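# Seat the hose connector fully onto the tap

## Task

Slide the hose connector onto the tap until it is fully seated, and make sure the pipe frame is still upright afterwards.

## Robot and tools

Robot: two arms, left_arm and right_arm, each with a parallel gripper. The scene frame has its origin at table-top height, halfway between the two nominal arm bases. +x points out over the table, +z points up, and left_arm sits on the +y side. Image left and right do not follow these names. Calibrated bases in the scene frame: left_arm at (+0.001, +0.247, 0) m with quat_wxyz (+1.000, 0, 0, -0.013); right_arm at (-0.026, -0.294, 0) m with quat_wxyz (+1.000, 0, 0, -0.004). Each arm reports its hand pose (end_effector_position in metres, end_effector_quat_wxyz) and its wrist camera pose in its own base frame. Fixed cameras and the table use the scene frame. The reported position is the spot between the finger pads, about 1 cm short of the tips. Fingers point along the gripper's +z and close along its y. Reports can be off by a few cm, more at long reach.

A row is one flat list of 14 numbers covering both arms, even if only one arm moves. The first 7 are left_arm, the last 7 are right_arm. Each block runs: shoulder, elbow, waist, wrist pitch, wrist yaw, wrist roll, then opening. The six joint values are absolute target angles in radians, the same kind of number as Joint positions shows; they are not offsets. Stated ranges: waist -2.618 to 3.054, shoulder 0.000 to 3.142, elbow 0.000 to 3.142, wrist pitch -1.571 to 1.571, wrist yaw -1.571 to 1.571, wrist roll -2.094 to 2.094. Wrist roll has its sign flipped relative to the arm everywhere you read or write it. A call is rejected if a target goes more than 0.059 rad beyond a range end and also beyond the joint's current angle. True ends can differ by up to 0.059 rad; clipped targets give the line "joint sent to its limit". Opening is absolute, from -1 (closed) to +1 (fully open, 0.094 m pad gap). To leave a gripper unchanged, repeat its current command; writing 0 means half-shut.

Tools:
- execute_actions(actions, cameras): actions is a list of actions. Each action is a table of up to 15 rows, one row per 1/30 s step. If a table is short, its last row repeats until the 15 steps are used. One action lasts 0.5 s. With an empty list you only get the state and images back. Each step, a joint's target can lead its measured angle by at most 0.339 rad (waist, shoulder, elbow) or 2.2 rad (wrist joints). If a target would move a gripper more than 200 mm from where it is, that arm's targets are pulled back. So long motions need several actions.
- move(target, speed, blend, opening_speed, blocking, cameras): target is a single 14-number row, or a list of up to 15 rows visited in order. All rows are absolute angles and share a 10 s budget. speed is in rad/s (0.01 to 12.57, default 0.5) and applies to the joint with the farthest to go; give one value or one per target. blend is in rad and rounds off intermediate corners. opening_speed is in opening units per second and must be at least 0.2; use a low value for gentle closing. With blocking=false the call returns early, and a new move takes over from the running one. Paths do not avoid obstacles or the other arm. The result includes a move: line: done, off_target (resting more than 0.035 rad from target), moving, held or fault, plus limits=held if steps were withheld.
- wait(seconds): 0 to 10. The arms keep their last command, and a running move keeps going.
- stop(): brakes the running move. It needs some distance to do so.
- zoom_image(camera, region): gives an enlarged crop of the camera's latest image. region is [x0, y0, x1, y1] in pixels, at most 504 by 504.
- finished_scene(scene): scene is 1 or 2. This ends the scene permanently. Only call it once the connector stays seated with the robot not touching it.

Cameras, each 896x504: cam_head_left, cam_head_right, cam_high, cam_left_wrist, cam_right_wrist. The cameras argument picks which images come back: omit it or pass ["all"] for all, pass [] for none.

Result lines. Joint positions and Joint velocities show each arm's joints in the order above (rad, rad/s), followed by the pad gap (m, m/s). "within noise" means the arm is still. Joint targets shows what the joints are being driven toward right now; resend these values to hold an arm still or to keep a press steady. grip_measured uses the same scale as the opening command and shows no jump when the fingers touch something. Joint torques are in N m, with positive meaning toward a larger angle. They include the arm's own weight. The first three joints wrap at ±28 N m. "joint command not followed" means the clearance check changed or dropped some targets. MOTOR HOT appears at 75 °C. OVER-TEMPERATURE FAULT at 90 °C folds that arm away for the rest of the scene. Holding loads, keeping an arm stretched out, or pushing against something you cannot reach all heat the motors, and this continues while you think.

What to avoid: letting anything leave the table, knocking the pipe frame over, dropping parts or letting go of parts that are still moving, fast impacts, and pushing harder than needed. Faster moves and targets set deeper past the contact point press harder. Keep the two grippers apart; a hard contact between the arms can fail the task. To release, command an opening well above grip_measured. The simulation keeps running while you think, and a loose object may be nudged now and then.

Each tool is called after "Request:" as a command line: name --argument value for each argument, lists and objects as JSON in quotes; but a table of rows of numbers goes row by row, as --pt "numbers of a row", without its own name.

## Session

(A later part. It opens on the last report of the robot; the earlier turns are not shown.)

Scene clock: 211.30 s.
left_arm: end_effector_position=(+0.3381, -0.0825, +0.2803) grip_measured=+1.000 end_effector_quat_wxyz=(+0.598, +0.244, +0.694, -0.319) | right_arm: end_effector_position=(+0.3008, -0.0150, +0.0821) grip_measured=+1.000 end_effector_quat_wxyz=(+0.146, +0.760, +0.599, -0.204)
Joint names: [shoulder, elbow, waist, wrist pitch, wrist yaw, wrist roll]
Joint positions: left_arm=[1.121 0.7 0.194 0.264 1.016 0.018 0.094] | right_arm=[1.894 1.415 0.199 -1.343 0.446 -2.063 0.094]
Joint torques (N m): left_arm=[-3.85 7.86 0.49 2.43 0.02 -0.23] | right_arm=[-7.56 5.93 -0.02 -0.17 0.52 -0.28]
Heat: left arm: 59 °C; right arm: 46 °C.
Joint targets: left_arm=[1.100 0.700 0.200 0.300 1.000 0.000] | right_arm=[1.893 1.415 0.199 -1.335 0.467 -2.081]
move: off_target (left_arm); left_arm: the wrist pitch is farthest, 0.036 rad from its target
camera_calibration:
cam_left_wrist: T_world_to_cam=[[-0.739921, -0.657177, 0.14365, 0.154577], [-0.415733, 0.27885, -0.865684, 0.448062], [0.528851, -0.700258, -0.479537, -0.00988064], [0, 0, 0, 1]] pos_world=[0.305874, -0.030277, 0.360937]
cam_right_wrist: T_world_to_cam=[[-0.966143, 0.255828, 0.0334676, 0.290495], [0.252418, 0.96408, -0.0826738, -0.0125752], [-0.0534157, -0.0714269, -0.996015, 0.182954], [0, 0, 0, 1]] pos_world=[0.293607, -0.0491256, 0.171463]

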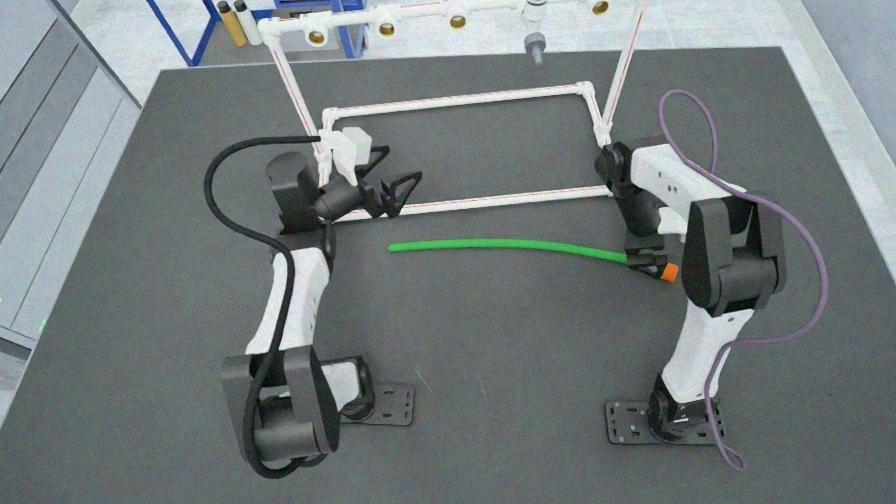

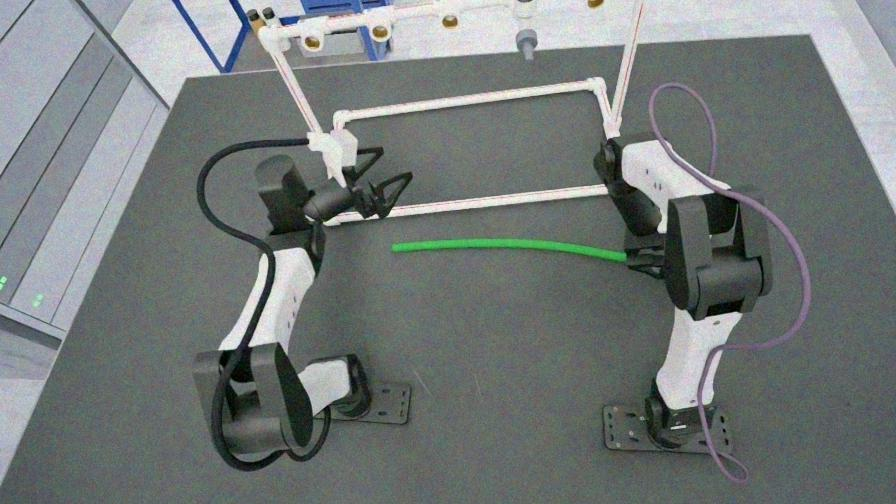

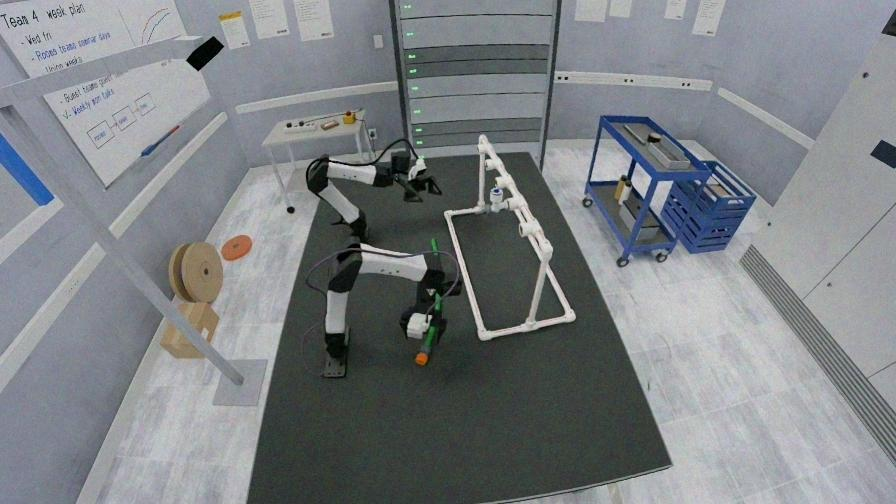

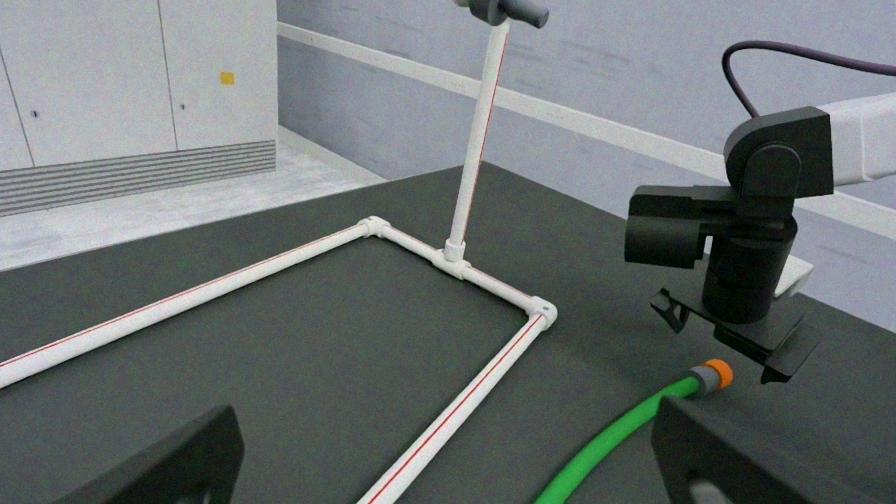

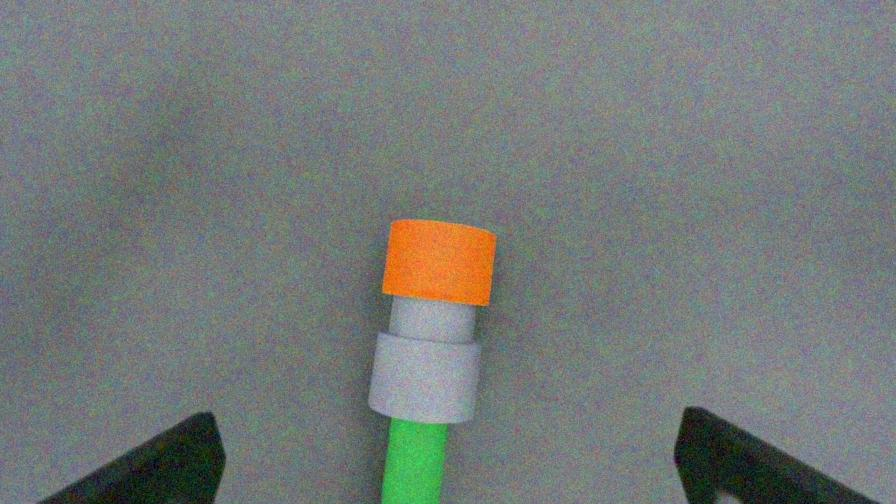

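Request:
move --target '[1.1,0.7,0.2,0.3,1.0,0,1,1.929,1.301,0.133,-1.180,0.44,-2.085,1]' --speed 0.4

Request:
zoom_image --camera "cam_left_wrist" --region '[600, 180, 880, 440]'

Scene clock: 240.07 s.
left_arm: end_effector_position=(+0.3381, -0.0825, +0.2803) grip_measured=+1.000 end_effector_quat_wxyz=(+0.598, +0.244, +0.694, -0.319) | right_arm: end_effector_position=(+0.2974, -0.0332, +0.0429) grip_measured=+1.000 end_effector_quat_wxyz=(+0.140, +0.781, +0.573, -0.205)
Joint names: [shoulder, elbow, waist, wrist pitch, wrist yaw, wrist roll]
Joint positions: left_arm=[1.121 0.7 0.194 0.264 1.016 0.018 0.094] | right_arm=[1.929 1.301 0.137 -1.189 0.441 -2.067 0.094]
Joint torques (N m): left_arm=[-3.9 7.9 0.54 2.42 0 -0.22] | right_arm=[-7.47 5.61 -0.35 -0.15 0.26 -0.28]
Heat: left arm: 58 °C; right arm: 48 °C.
Joint targets: left_arm=[1.100 0.700 0.200 0.300 1.000 0.000] | right_arm=[1.929 1.301 0.133 -1.180 0.440 -2.085]
move: off_target (left_arm); left_arm: the wrist pitch is farthest, 0.036 rad from its target
camera_calibration:
cam_left_wrist: T_world_to_cam=[[-0.739921, -0.657177, 0.14365, 0.154577], [-0.415733, 0.27885, -0.865684, 0.448062], [0.528851, -0.700258, -0.479537, -0.00988064], [0, 0, 0, 1]] pos_world=[0.305874, -0.030277, 0.360937]
cam_right_wrist: T_world_to_cam=[[-0.946914, 0.320245, 0.0282236, 0.289821], [0.317418, 0.945244, -0.0758985, -0.0177825], [-0.0509843, -0.0629107, -0.996716, 0.142047], [0, 0, 0, 1]] pos_world=[0.287323, -0.0670687, 0.132051]

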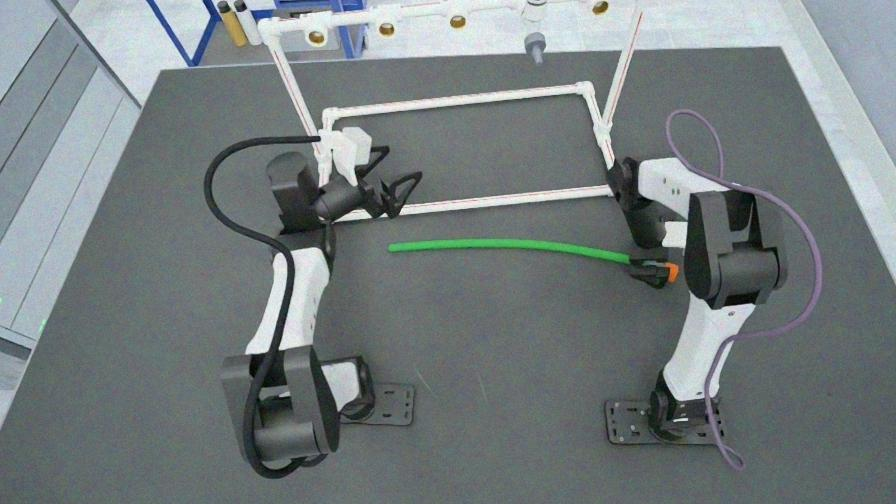

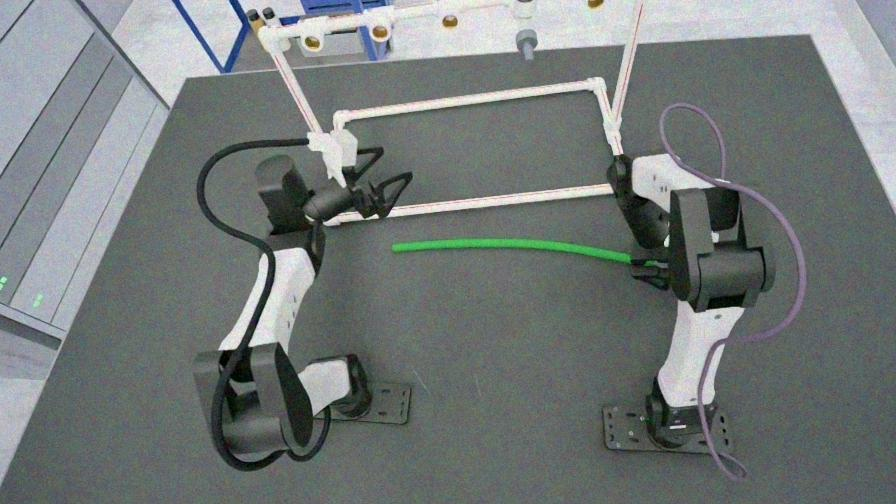

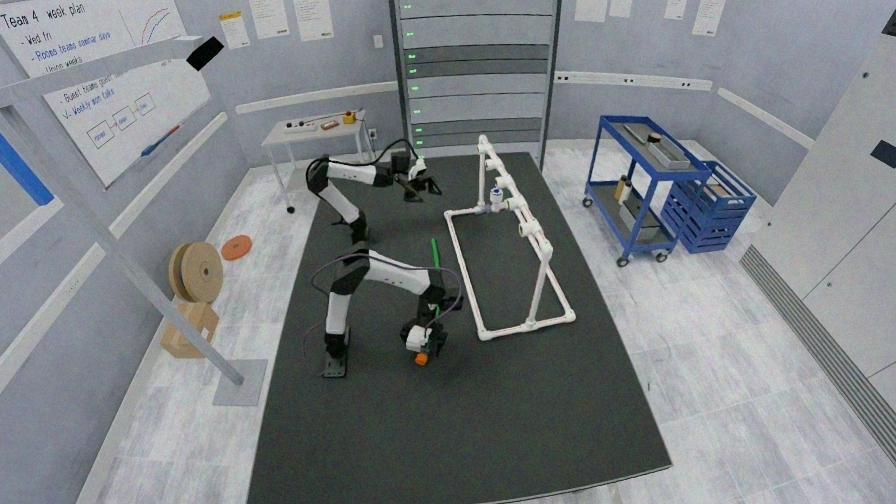

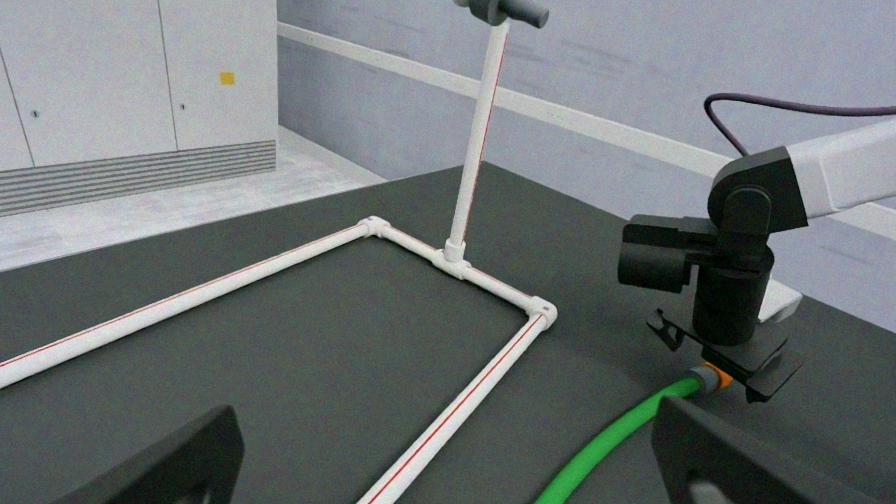

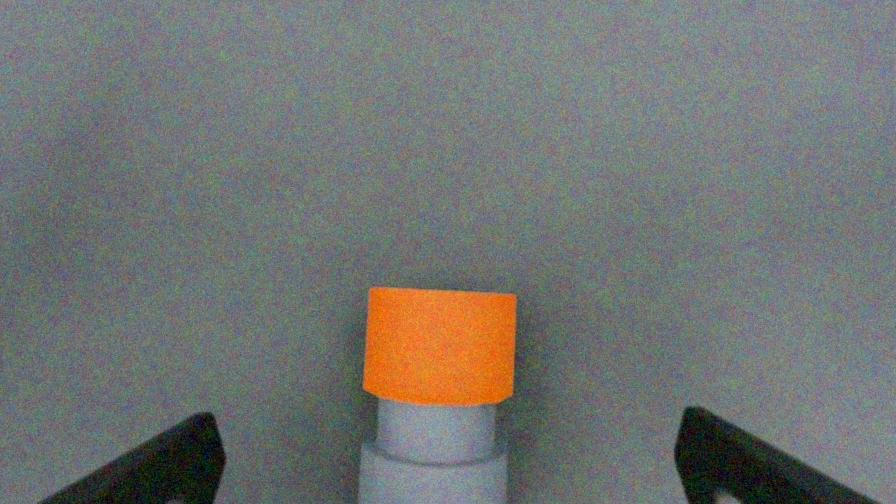

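Scaled by 1.800 from the camera's 896x504 image, which has a finer 1280x720 frame.

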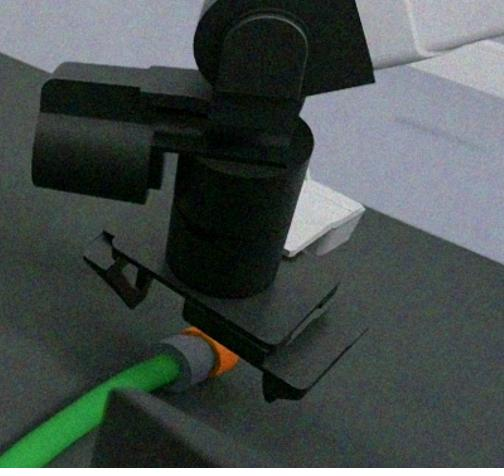

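Request:
move --target '[1.1,0.7,0.2,0.3,1.0,0,1,1.931,1.261,0.0975,-1.120,0.422,-2.09,1]' --speed 0.3

Request:
zoom_image --camera "cam_left_wrist" --region '[600, 180, 880, 440]'

Scene clock: 249.53 s.
left_arm: end_effector_position=(+0.3381, -0.0825, +0.2803) grip_measured=+1.000 end_effector_quat_wxyz=(+0.598, +0.244, +0.694, -0.319) | right_arm: end_effector_position=(+0.2966, -0.0403, +0.0317) grip_measured=+1.000 end_effector_quat_wxyz=(+0.134, +0.796, +0.557, -0.194)
Joint names: [shoulder, elbow, waist, wrist pitch, wrist yaw, wrist roll]
Joint positions: left_arm=[1.121 0.7 0.194 0.264 1.016 0.018 0.094] | right_arm=[1.929 1.263 0.103 -1.129 0.423 -2.072 0.094]
Joint torques (N m): left_arm=[-3.89 7.91 0.49 2.42 0.02 -0.24] | right_arm=[-7.24 5.34 -0.57 -0.11 0.26 -0.28]
Heat: left arm: 58 °C; right arm: 49 °C.
Joint targets: left_arm=[1.100 0.700 0.200 0.300 1.000 0.000] | right_arm=[1.931 1.261 0.097 -1.120 0.422 -2.090]
move: off_target (left_arm); left_arm: the wrist pitch is farthest, 0.036 rad from its target
camera_calibration:
cam_left_wrist: T_world_to_cam=[[-0.739921, -0.657177, 0.14365, 0.154577], [-0.415733, 0.27885, -0.865684, 0.448062], [0.528851, -0.700258, -0.479537, -0.00988064], [0, 0, 0, 1]] pos_world=[0.305874, -0.030277, 0.360937]
cam_right_wrist: T_world_to_cam=[[-0.933053, 0.359451, 0.014384, 0.289526], [0.358348, 0.932214, -0.05063, -0.0250808], [-0.031608, -0.042086, -0.998614, 0.125517], [0, 0, 0, 1]] pos_world=[0.283098, -0.0754073, 0.119908]

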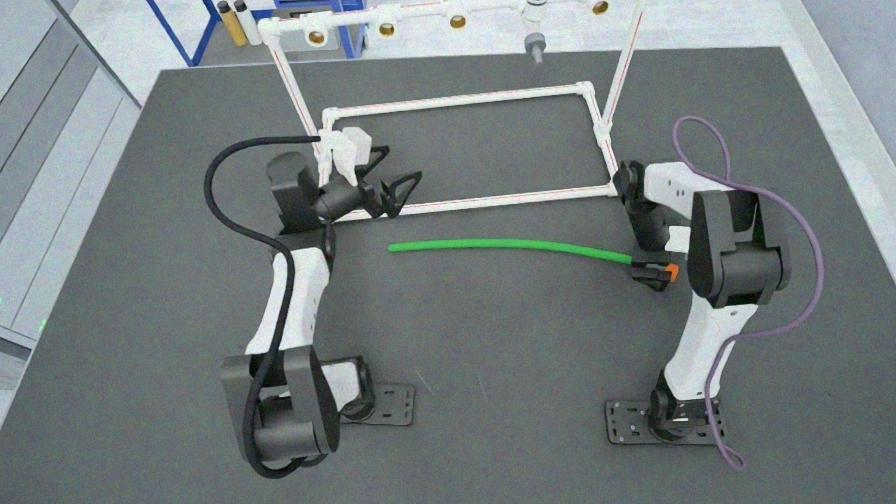

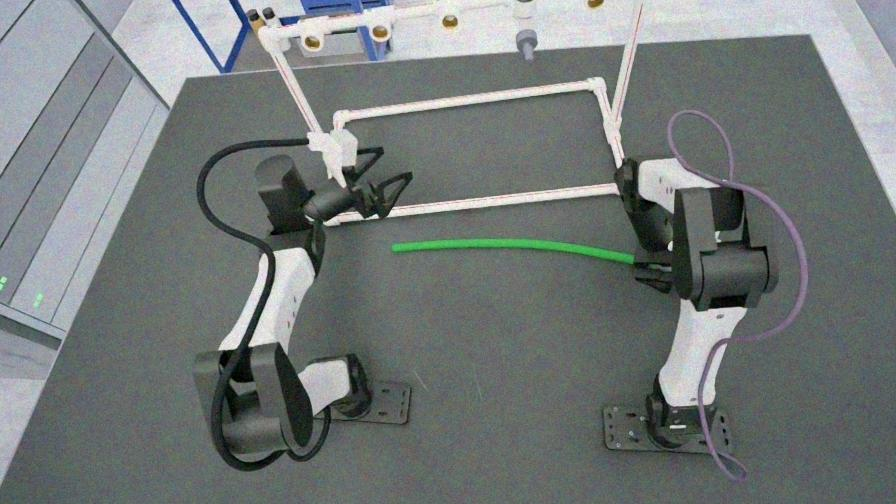

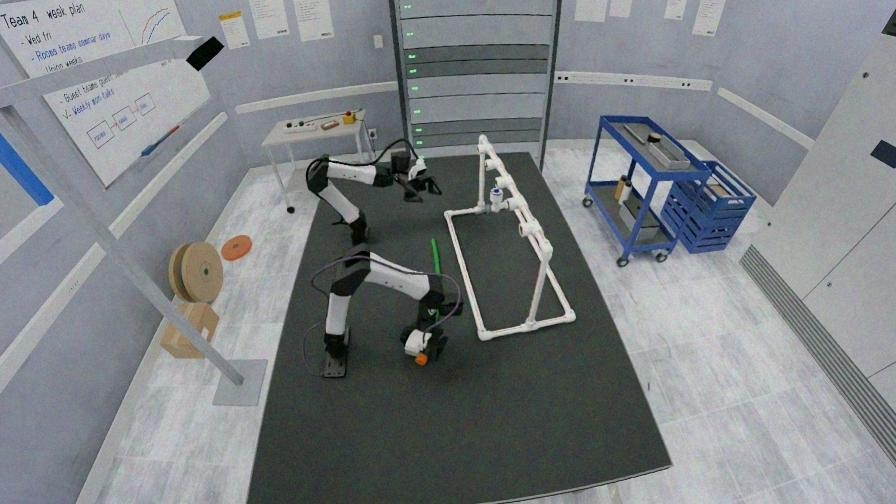

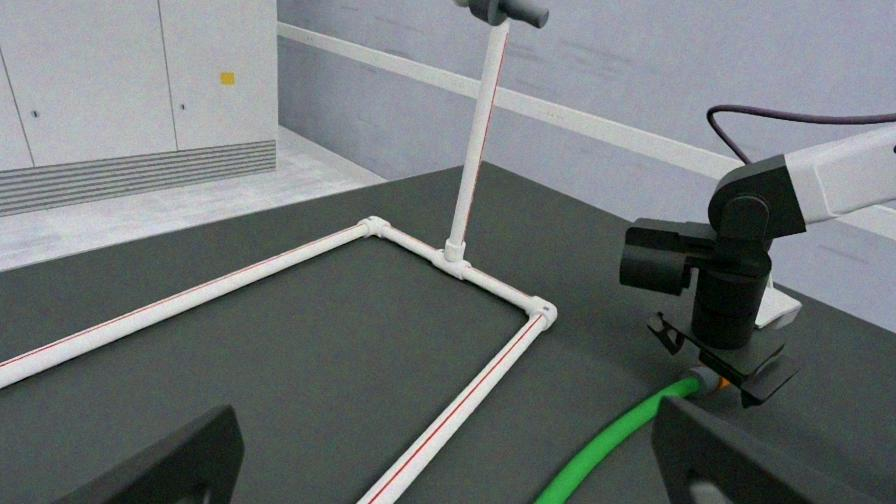

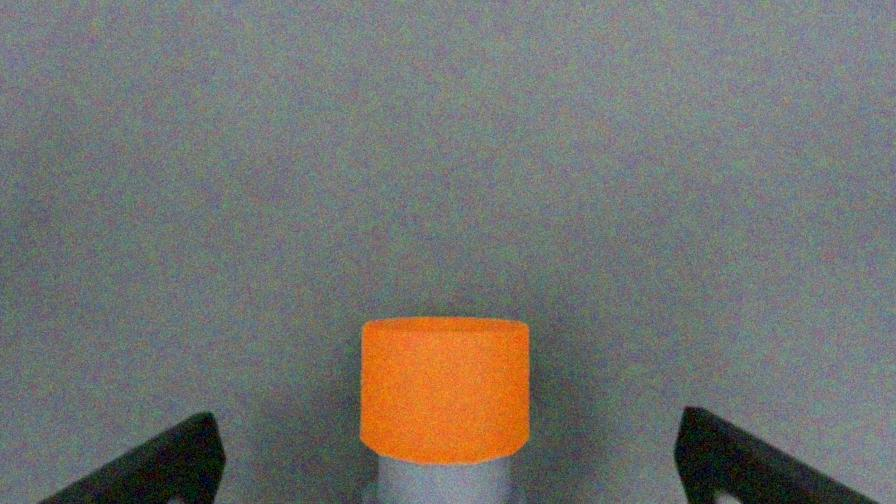

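Scaled by 1.800 from the camera's 896x504 image, which has a finer 1280x720 frame.

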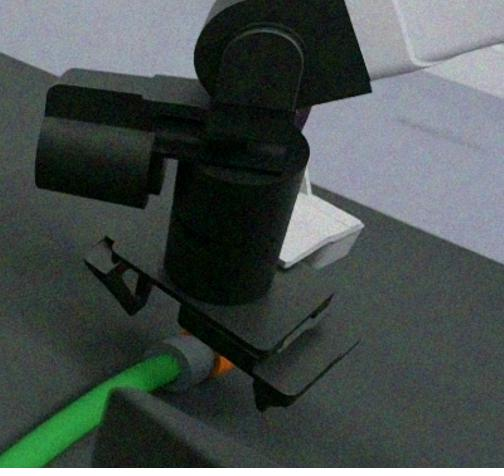

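Request:
move --target '[1.1,0.7,0.2,0.3,1.0,0,1,1.9445,1.244,0.103,-1.093,0.424,-2.09,1]' --speed 0.15 --cameras '["cam_right_wrist","cam_left_wrist"]'

Scene clock: 253.77 s.
left_arm: end_effector_position=(+0.3381, -0.0825, +0.2803) grip_measured=+1.000 end_effector_quat_wxyz=(+0.598, +0.244, +0.694, -0.319) | right_arm: end_effector_position=(+0.2960, -0.0403, +0.0241) grip_measured=+1.000 end_effector_quat_wxyz=(+0.133, +0.796, +0.557, -0.195)
Joint names: [shoulder, elbow, waist, wrist pitch, wrist yaw, wrist roll]
Joint positions: left_arm=[1.121 0.7 0.194 0.264 1.016 0.018 0.094] | right_arm=[1.94 1.246 0.103 -1.103 0.423 -2.073 0.094]
Joint torques (N m): left_arm=[-3.9 7.92 0.51 2.42 0.01 -0.22] | right_arm=[-7.17 5.26 -0.06 -0.11 0.28 -0.28]
Heat: left arm: 58 °C; right arm: 49 °C.
Joint targets: left_arm=[1.100 0.700 0.200 0.300 1.000 0.000] | right_arm=[1.944 1.244 0.103 -1.093 0.424 -2.090]
move: off_target (left_arm); left_arm: the wrist pitch is farthest, 0.036 rad from its target
camera_calibration:
cam_left_wrist: T_world_to_cam=[[-0.739921, -0.657177, 0.14365, 0.154577], [-0.415733, 0.27885, -0.865684, 0.448062], [0.528851, -0.700258, -0.479537, -0.00988064], [0, 0, 0, 1]] pos_world=[0.305874, -0.030277, 0.360937]
cam_right_wrist: T_world_to_cam=[[-0.932869, 0.359857, 0.0160797, 0.289047], [0.358664, 0.932062, -0.0511863, -0.0253599], [-0.033407, -0.0419829, -0.99856, 0.118426], [0, 0, 0, 1]] pos_world=[0.282695, -0.0754069, 0.11231]
Images, in order (width x height): cam_left_wrist 896x504, cam_right_wrist 896x504.

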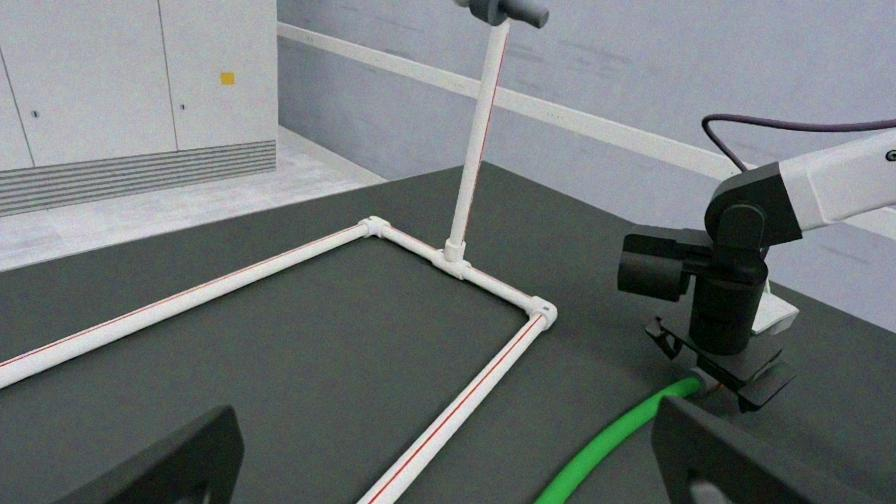

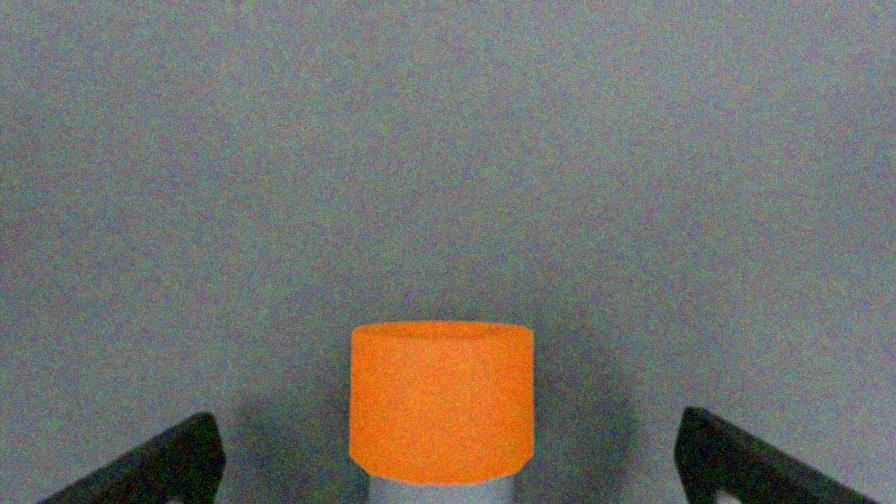

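Request:
move --target '[1.1,0.7,0.2,0.3,1.0,0,1,1.9445,1.244,0.103,-1.093,0.424,-2.09,-0.5]' --opening_speed 0.8 --cameras '["cam_right_wrist","cam_left_wrist"]'

Scene clock: 257.67 s.
left_arm: end_effector_position=(+0.3381, -0.0825, +0.2804) grip_measured=+1.000 end_effector_quat_wxyz=(+0.598, +0.244, +0.694, -0.319) | right_arm: end_effector_position=(+0.2963, -0.0402, +0.0240) grip_measured=-0.334 end_effector_quat_wxyz=(+0.134, +0.797, +0.557, -0.194)
Joint names: [shoulder, elbow, waist, wrist pitch, wrist yaw, wrist roll]
Joint positions: left_arm=[1.121 0.7 0.194 0.264 1.016 0.018 0.094] | right_arm=[1.94 1.246 0.103 -1.101 0.423 -2.073 0.031]
Joint torques (N m): left_arm=[-3.95 7.9 0.46 2.41 0.01 -0.23] | right_arm=[-7.15 5.27 -0.06 -0.12 0.28 -0.26]
Heat: left arm: 58 °C; right arm: 49 °C.
Joint targets: left_arm=[1.100 0.700 0.200 0.300 1.000 0.000] | right_arm=[1.944 1.244 0.103 -1.093 0.424 -2.090]
move: off_target (left_arm); left_arm: the wrist pitch is farthest, 0.036 rad from its target
camera_calibration:
cam_left_wrist: T_world_to_cam=[[-0.739992, -0.65717, 0.143313, 0.154646], [-0.415361, 0.278887, -0.86585, 0.447967], [0.529043, -0.700249, -0.479337, -0.00995825], [0, 0, 0, 1]] pos_world=[0.305773, -0.030277, 0.360936]
cam_right_wrist: T_world_to_cam=[[-0.932665, 0.360455, 0.0144026, 0.289319], [0.359356, 0.931836, -0.0504427, -0.0256984], [-0.0316032, -0.0418705, -0.998623, 0.117834], [0, 0, 0, 1]] pos_world=[0.282797, -0.0754062, 0.112208]
Images, in order (width x height): cam_left_wrist 896x504, cam_right_wrist 896x504.

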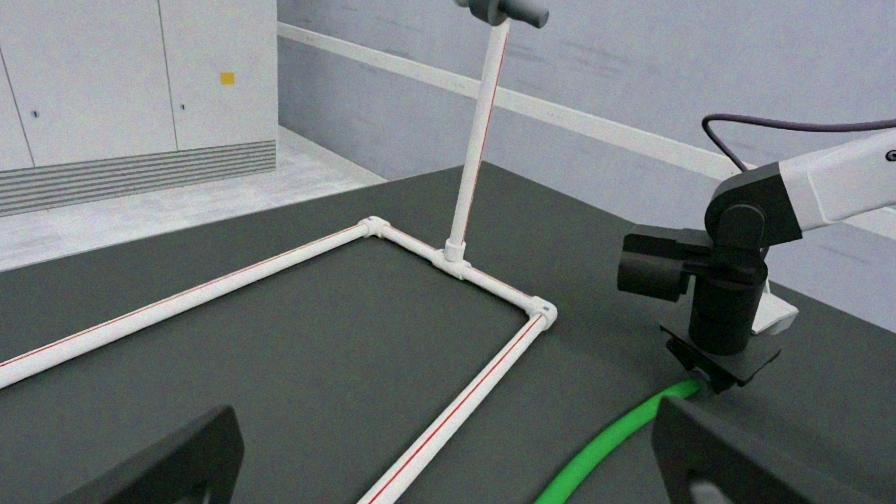

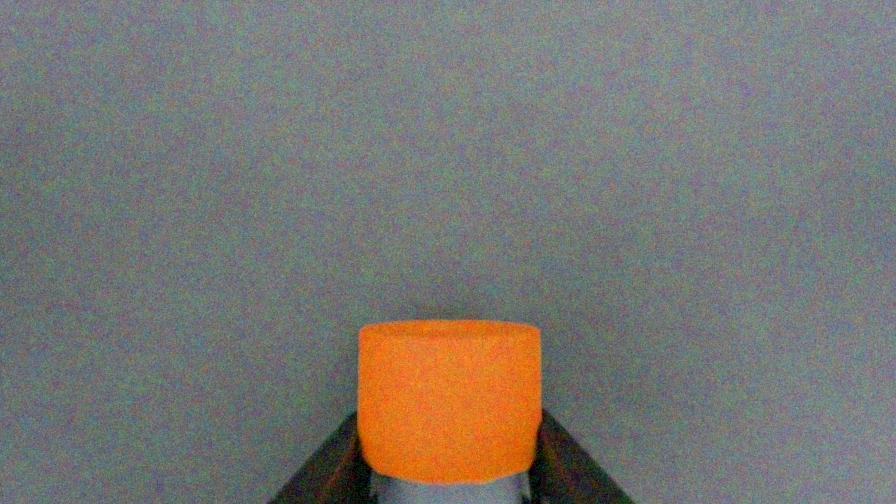

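Request:
move --pt "1.1 0.7 0.2 0.3 1.0 0 1 1.86 1.5 0.11 -1.25 0.2 -1.9 -0.5" --pt "1.1 0.7 0.2 0.3 1.0 0 1 1.665 1.684 0.160 -0.516 -0.855 -0.689 -0.5" --speed 0.5 --blend 0.05

Scene clock: 281.80 s.
left_arm: end_effector_position=(+0.3381, -0.0825, +0.2804) grip_measured=+1.000 end_effector_quat_wxyz=(+0.598, +0.244, +0.694, -0.319) | right_arm: end_effector_position=(+0.4341, +0.1962, +0.3188) grip_measured=-0.334 end_effector_quat_wxyz=(+0.245, +0.033, +0.828, +0.504)
Joint names: [shoulder, elbow, waist, wrist pitch, wrist yaw, wrist roll]
Joint positions: left_arm=[1.121 0.7 0.194 0.264 1.016 0.018 0.094] | right_arm=[1.699 1.653 0.154 -0.541 -0.835 -0.699 0.031]
Joint torques (N m): left_arm=[-3.88 7.91 0.51 2.42 0 -0.22] | right_arm=[-10.54 11.06 0.51 1.63 -0.55 0.06]
Heat: left arm: 57 °C; right arm: 51 °C.
Joint targets: left_arm=[1.100 0.700 0.200 0.300 1.000 0.000] | right_arm=[1.665 1.684 0.160 -0.516 -0.855 -0.689]
move: off_target (left_arm); left_arm: the wrist pitch is farthest, 0.036 rad from its target
camera_calibration:
cam_left_wrist: T_world_to_cam=[[-0.739992, -0.65717, 0.143313, 0.154646], [-0.415361, 0.278887, -0.86585, 0.447967], [0.529043, -0.700249, -0.479337, -0.00995825], [0, 0, 0, 1]] pos_world=[0.305773, -0.030277, 0.360936]
cam_right_wrist: T_world_to_cam=[[0.176318, -0.50224, -0.846562, 0.290674], [-0.983527, -0.0550888, -0.172163, 0.534671], [0.0398309, 0.862972, -0.50368, 0.0601853], [0, 0, 0, 1]] pos_world=[0.472215, 0.123505, 0.368438]

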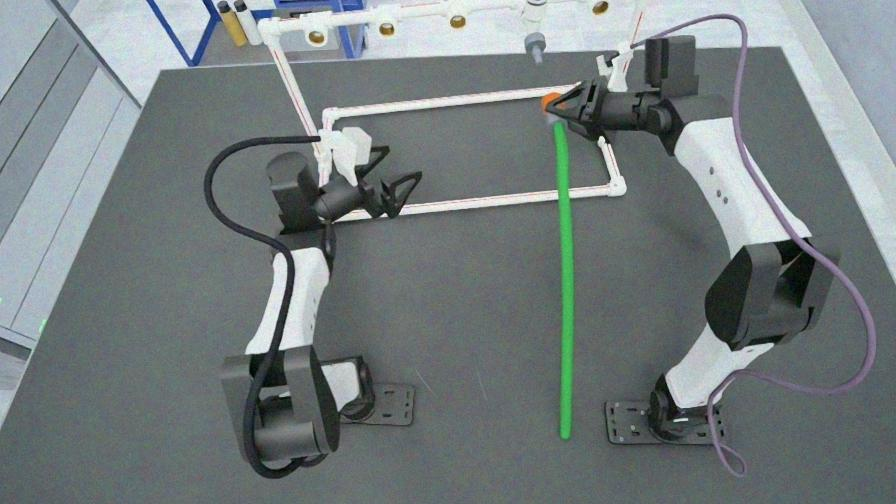

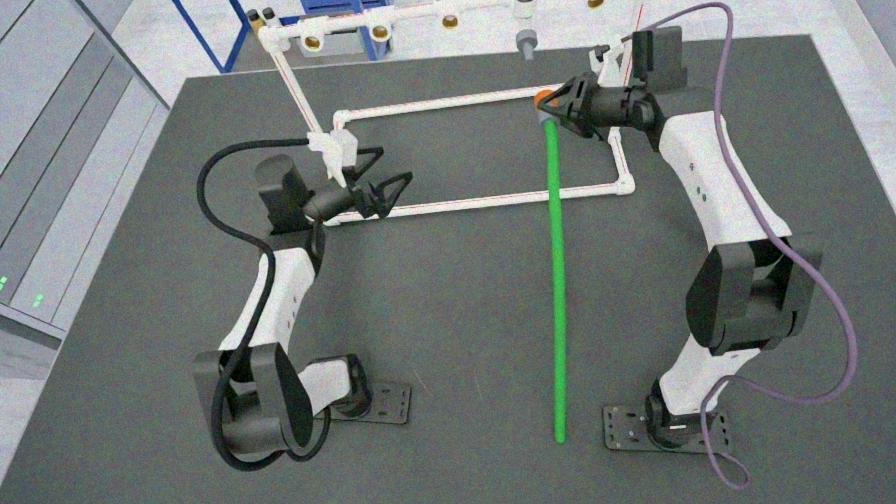

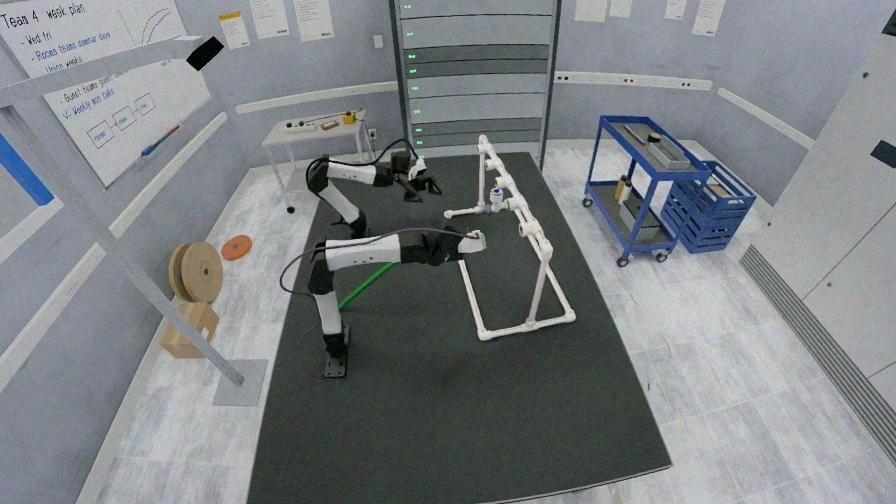

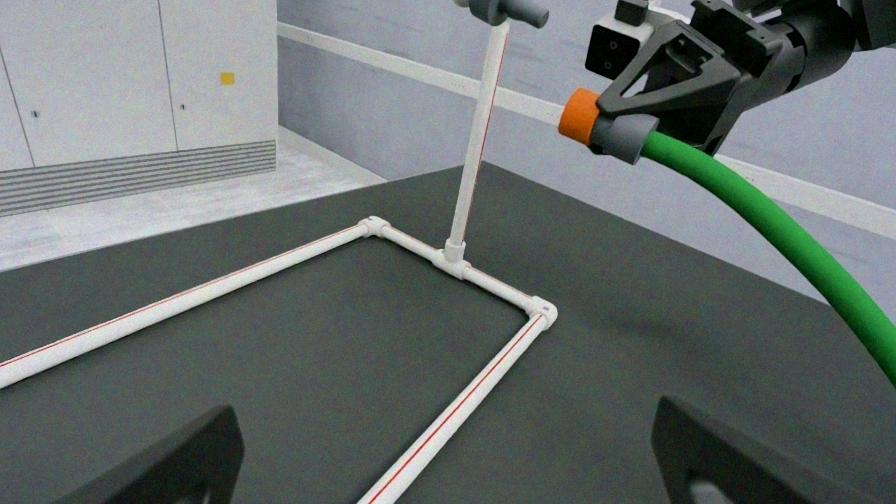

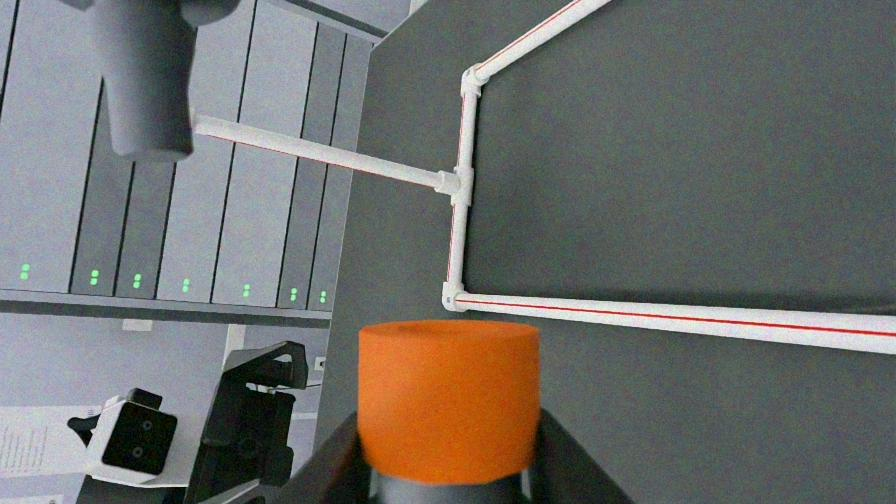

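Request:
move --pt "1.3 1.2 0.1 0.1 1.5 0 1 1.675 1.80 0.18 -0.61 -0.84 -0.69 -0.5" --pt "2.003 1.903 0.1 0.1 1.5 0 1 1.689 1.90 0.195 -0.69 -0.8255 -0.682 -0.5" --speed 0.6

Request:
zoom_image --camera "cam_left_wrist" --region '[300, 70, 700, 400]'

Scene clock: 295.33 s.
left_arm: end_effector_position=(+0.4804, -0.1217, +0.3824) grip_measured=+1.000 end_effector_quat_wxyz=(+0.532, +0.440, +0.554, -0.465) | right_arm: end_effector_position=(+0.4182, +0.2085, +0.3797) grip_measured=-0.334 end_effector_quat_wxyz=(+0.265, +0.002, +0.819, +0.510)
Joint names: [shoulder, elbow, waist, wrist pitch, wrist yaw, wrist roll]
Joint positions: left_arm=[1.991 1.871 0.105 0.09 1.495 0.018 0.094] | right_arm=[1.699 1.867 0.188 -0.695 -0.828 -0.689 0.031]
Joint torques (N m): left_arm=[-7.08 10.62 -0.42 1.73 0.2 -0.21] | right_arm=[-8.14 10.84 0.57 1.47 -0.27 0.05]
Heat: left arm: 58 °C; right arm: 54 °C.
Joint targets: left_arm=[2.003 1.903 0.100 0.100 1.500 0.000] | right_arm=[1.689 1.900 0.195 -0.690 -0.825 -0.682]
move: done
camera_calibration:
cam_left_wrist: T_world_to_cam=[[-0.987745, -0.151455, 0.037687, 0.44056], [-0.0967966, 0.405051, -0.909156, 0.485197], [0.122431, -0.901662, -0.414747, 0.0822707], [0, 0, 0, 1]] pos_world=[0.472054, -0.0556238, 0.458638]
cam_right_wrist: T_world_to_cam=[[0.250032, -0.492953, -0.833355, 0.313491], [-0.967127, -0.085942, -0.23933, 0.555356], [0.0463585, 0.865801, -0.498237, 0.0754324], [0, 0, 0, 1]] pos_world=[0.45522, 0.136956, 0.431746]

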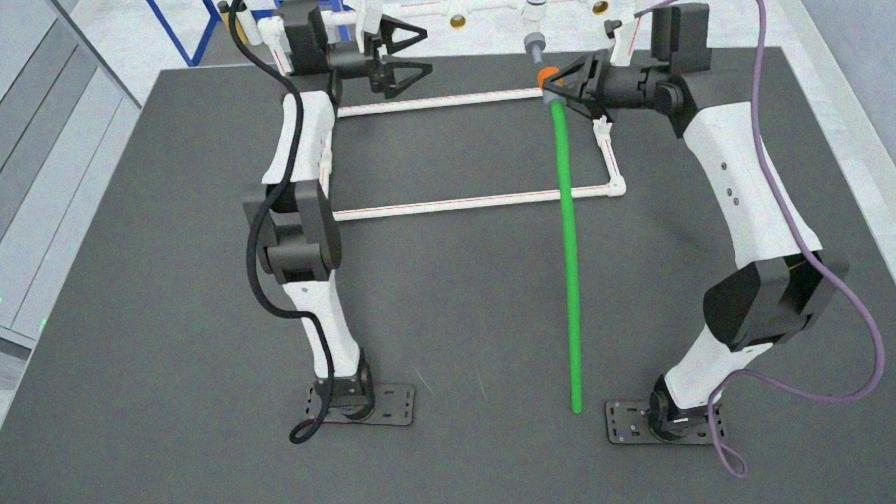

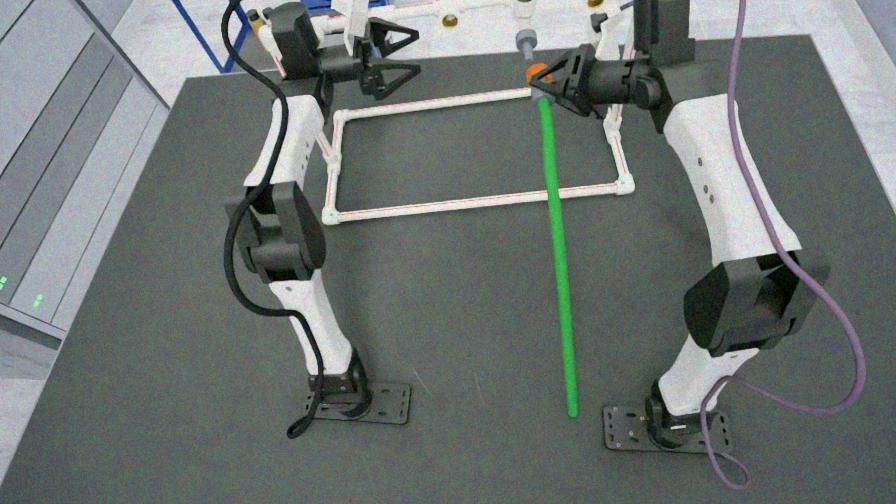

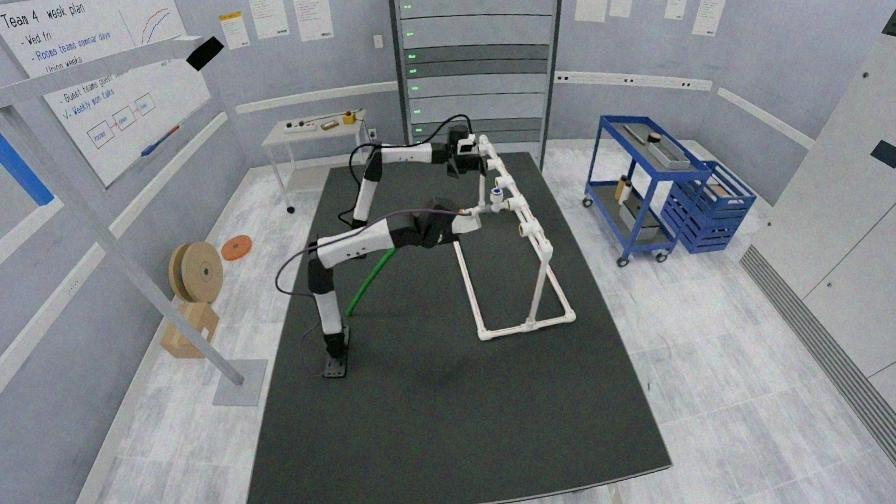

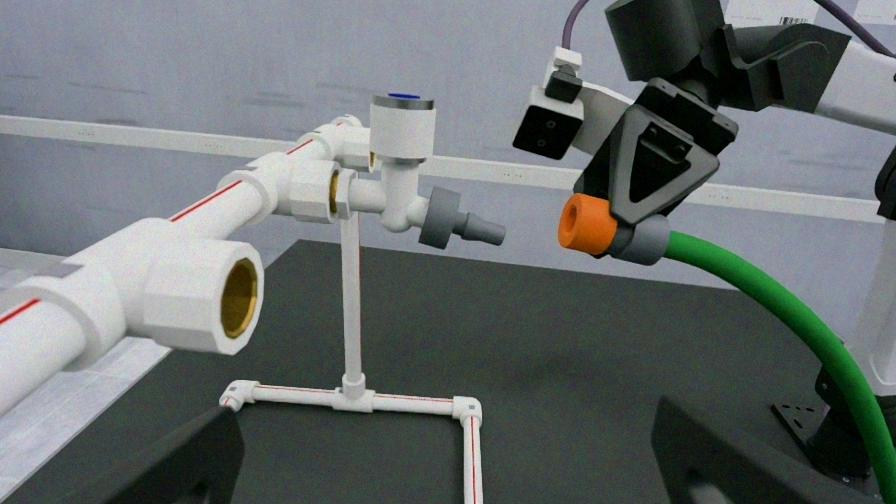

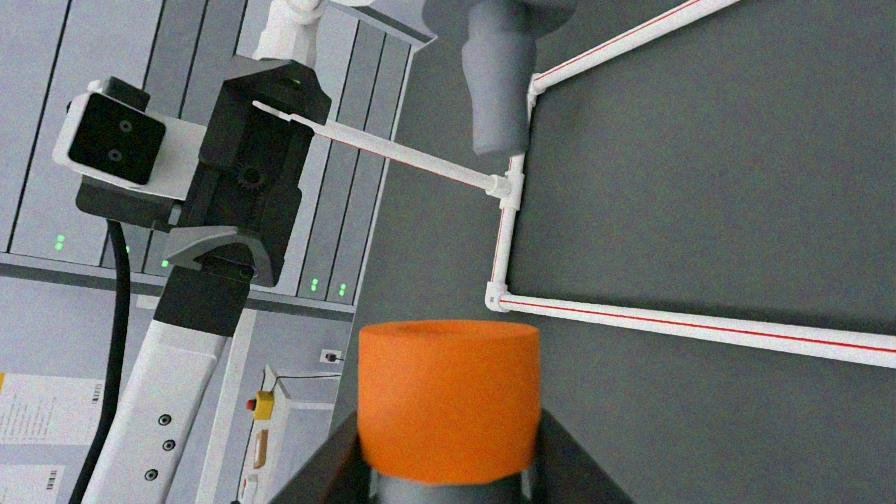

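Scaled by 1.260 from the camera's 896x504 image, which has a finer 1280x720 frame.

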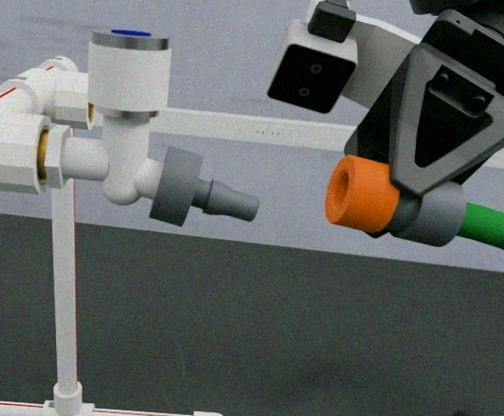

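Request:
zoom_image --camera "cam_right_wrist" --region '[350, 0, 610, 180]'

Request:
zoom_image --camera "cam_left_wrist" --region '[400, 160, 700, 300]'

Request:
zoom_image --camera "cam_right_wrist" --region '[330, 300, 570, 504]'

Scaled by 1.938 from the camera's 896x504 image, which has a finer 1280x720 frame.

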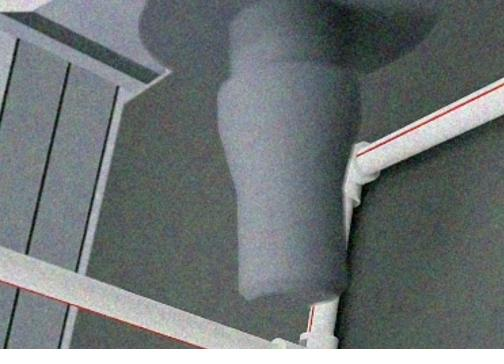

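Scaled by 1.680 from the camera's 896x504 image, which has a finer 1280x720 frame.

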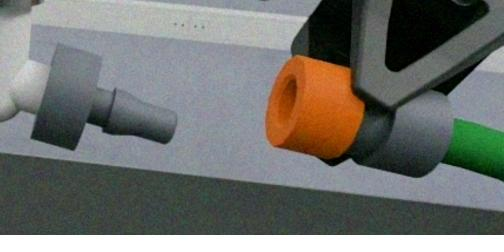

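Scaled by 2.100 from the camera's 896x504 image, which has a finer 1280x720 frame.

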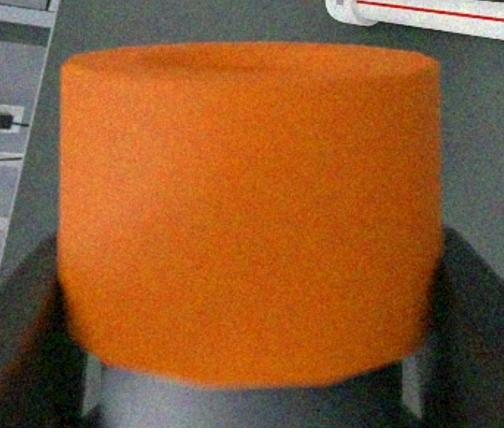

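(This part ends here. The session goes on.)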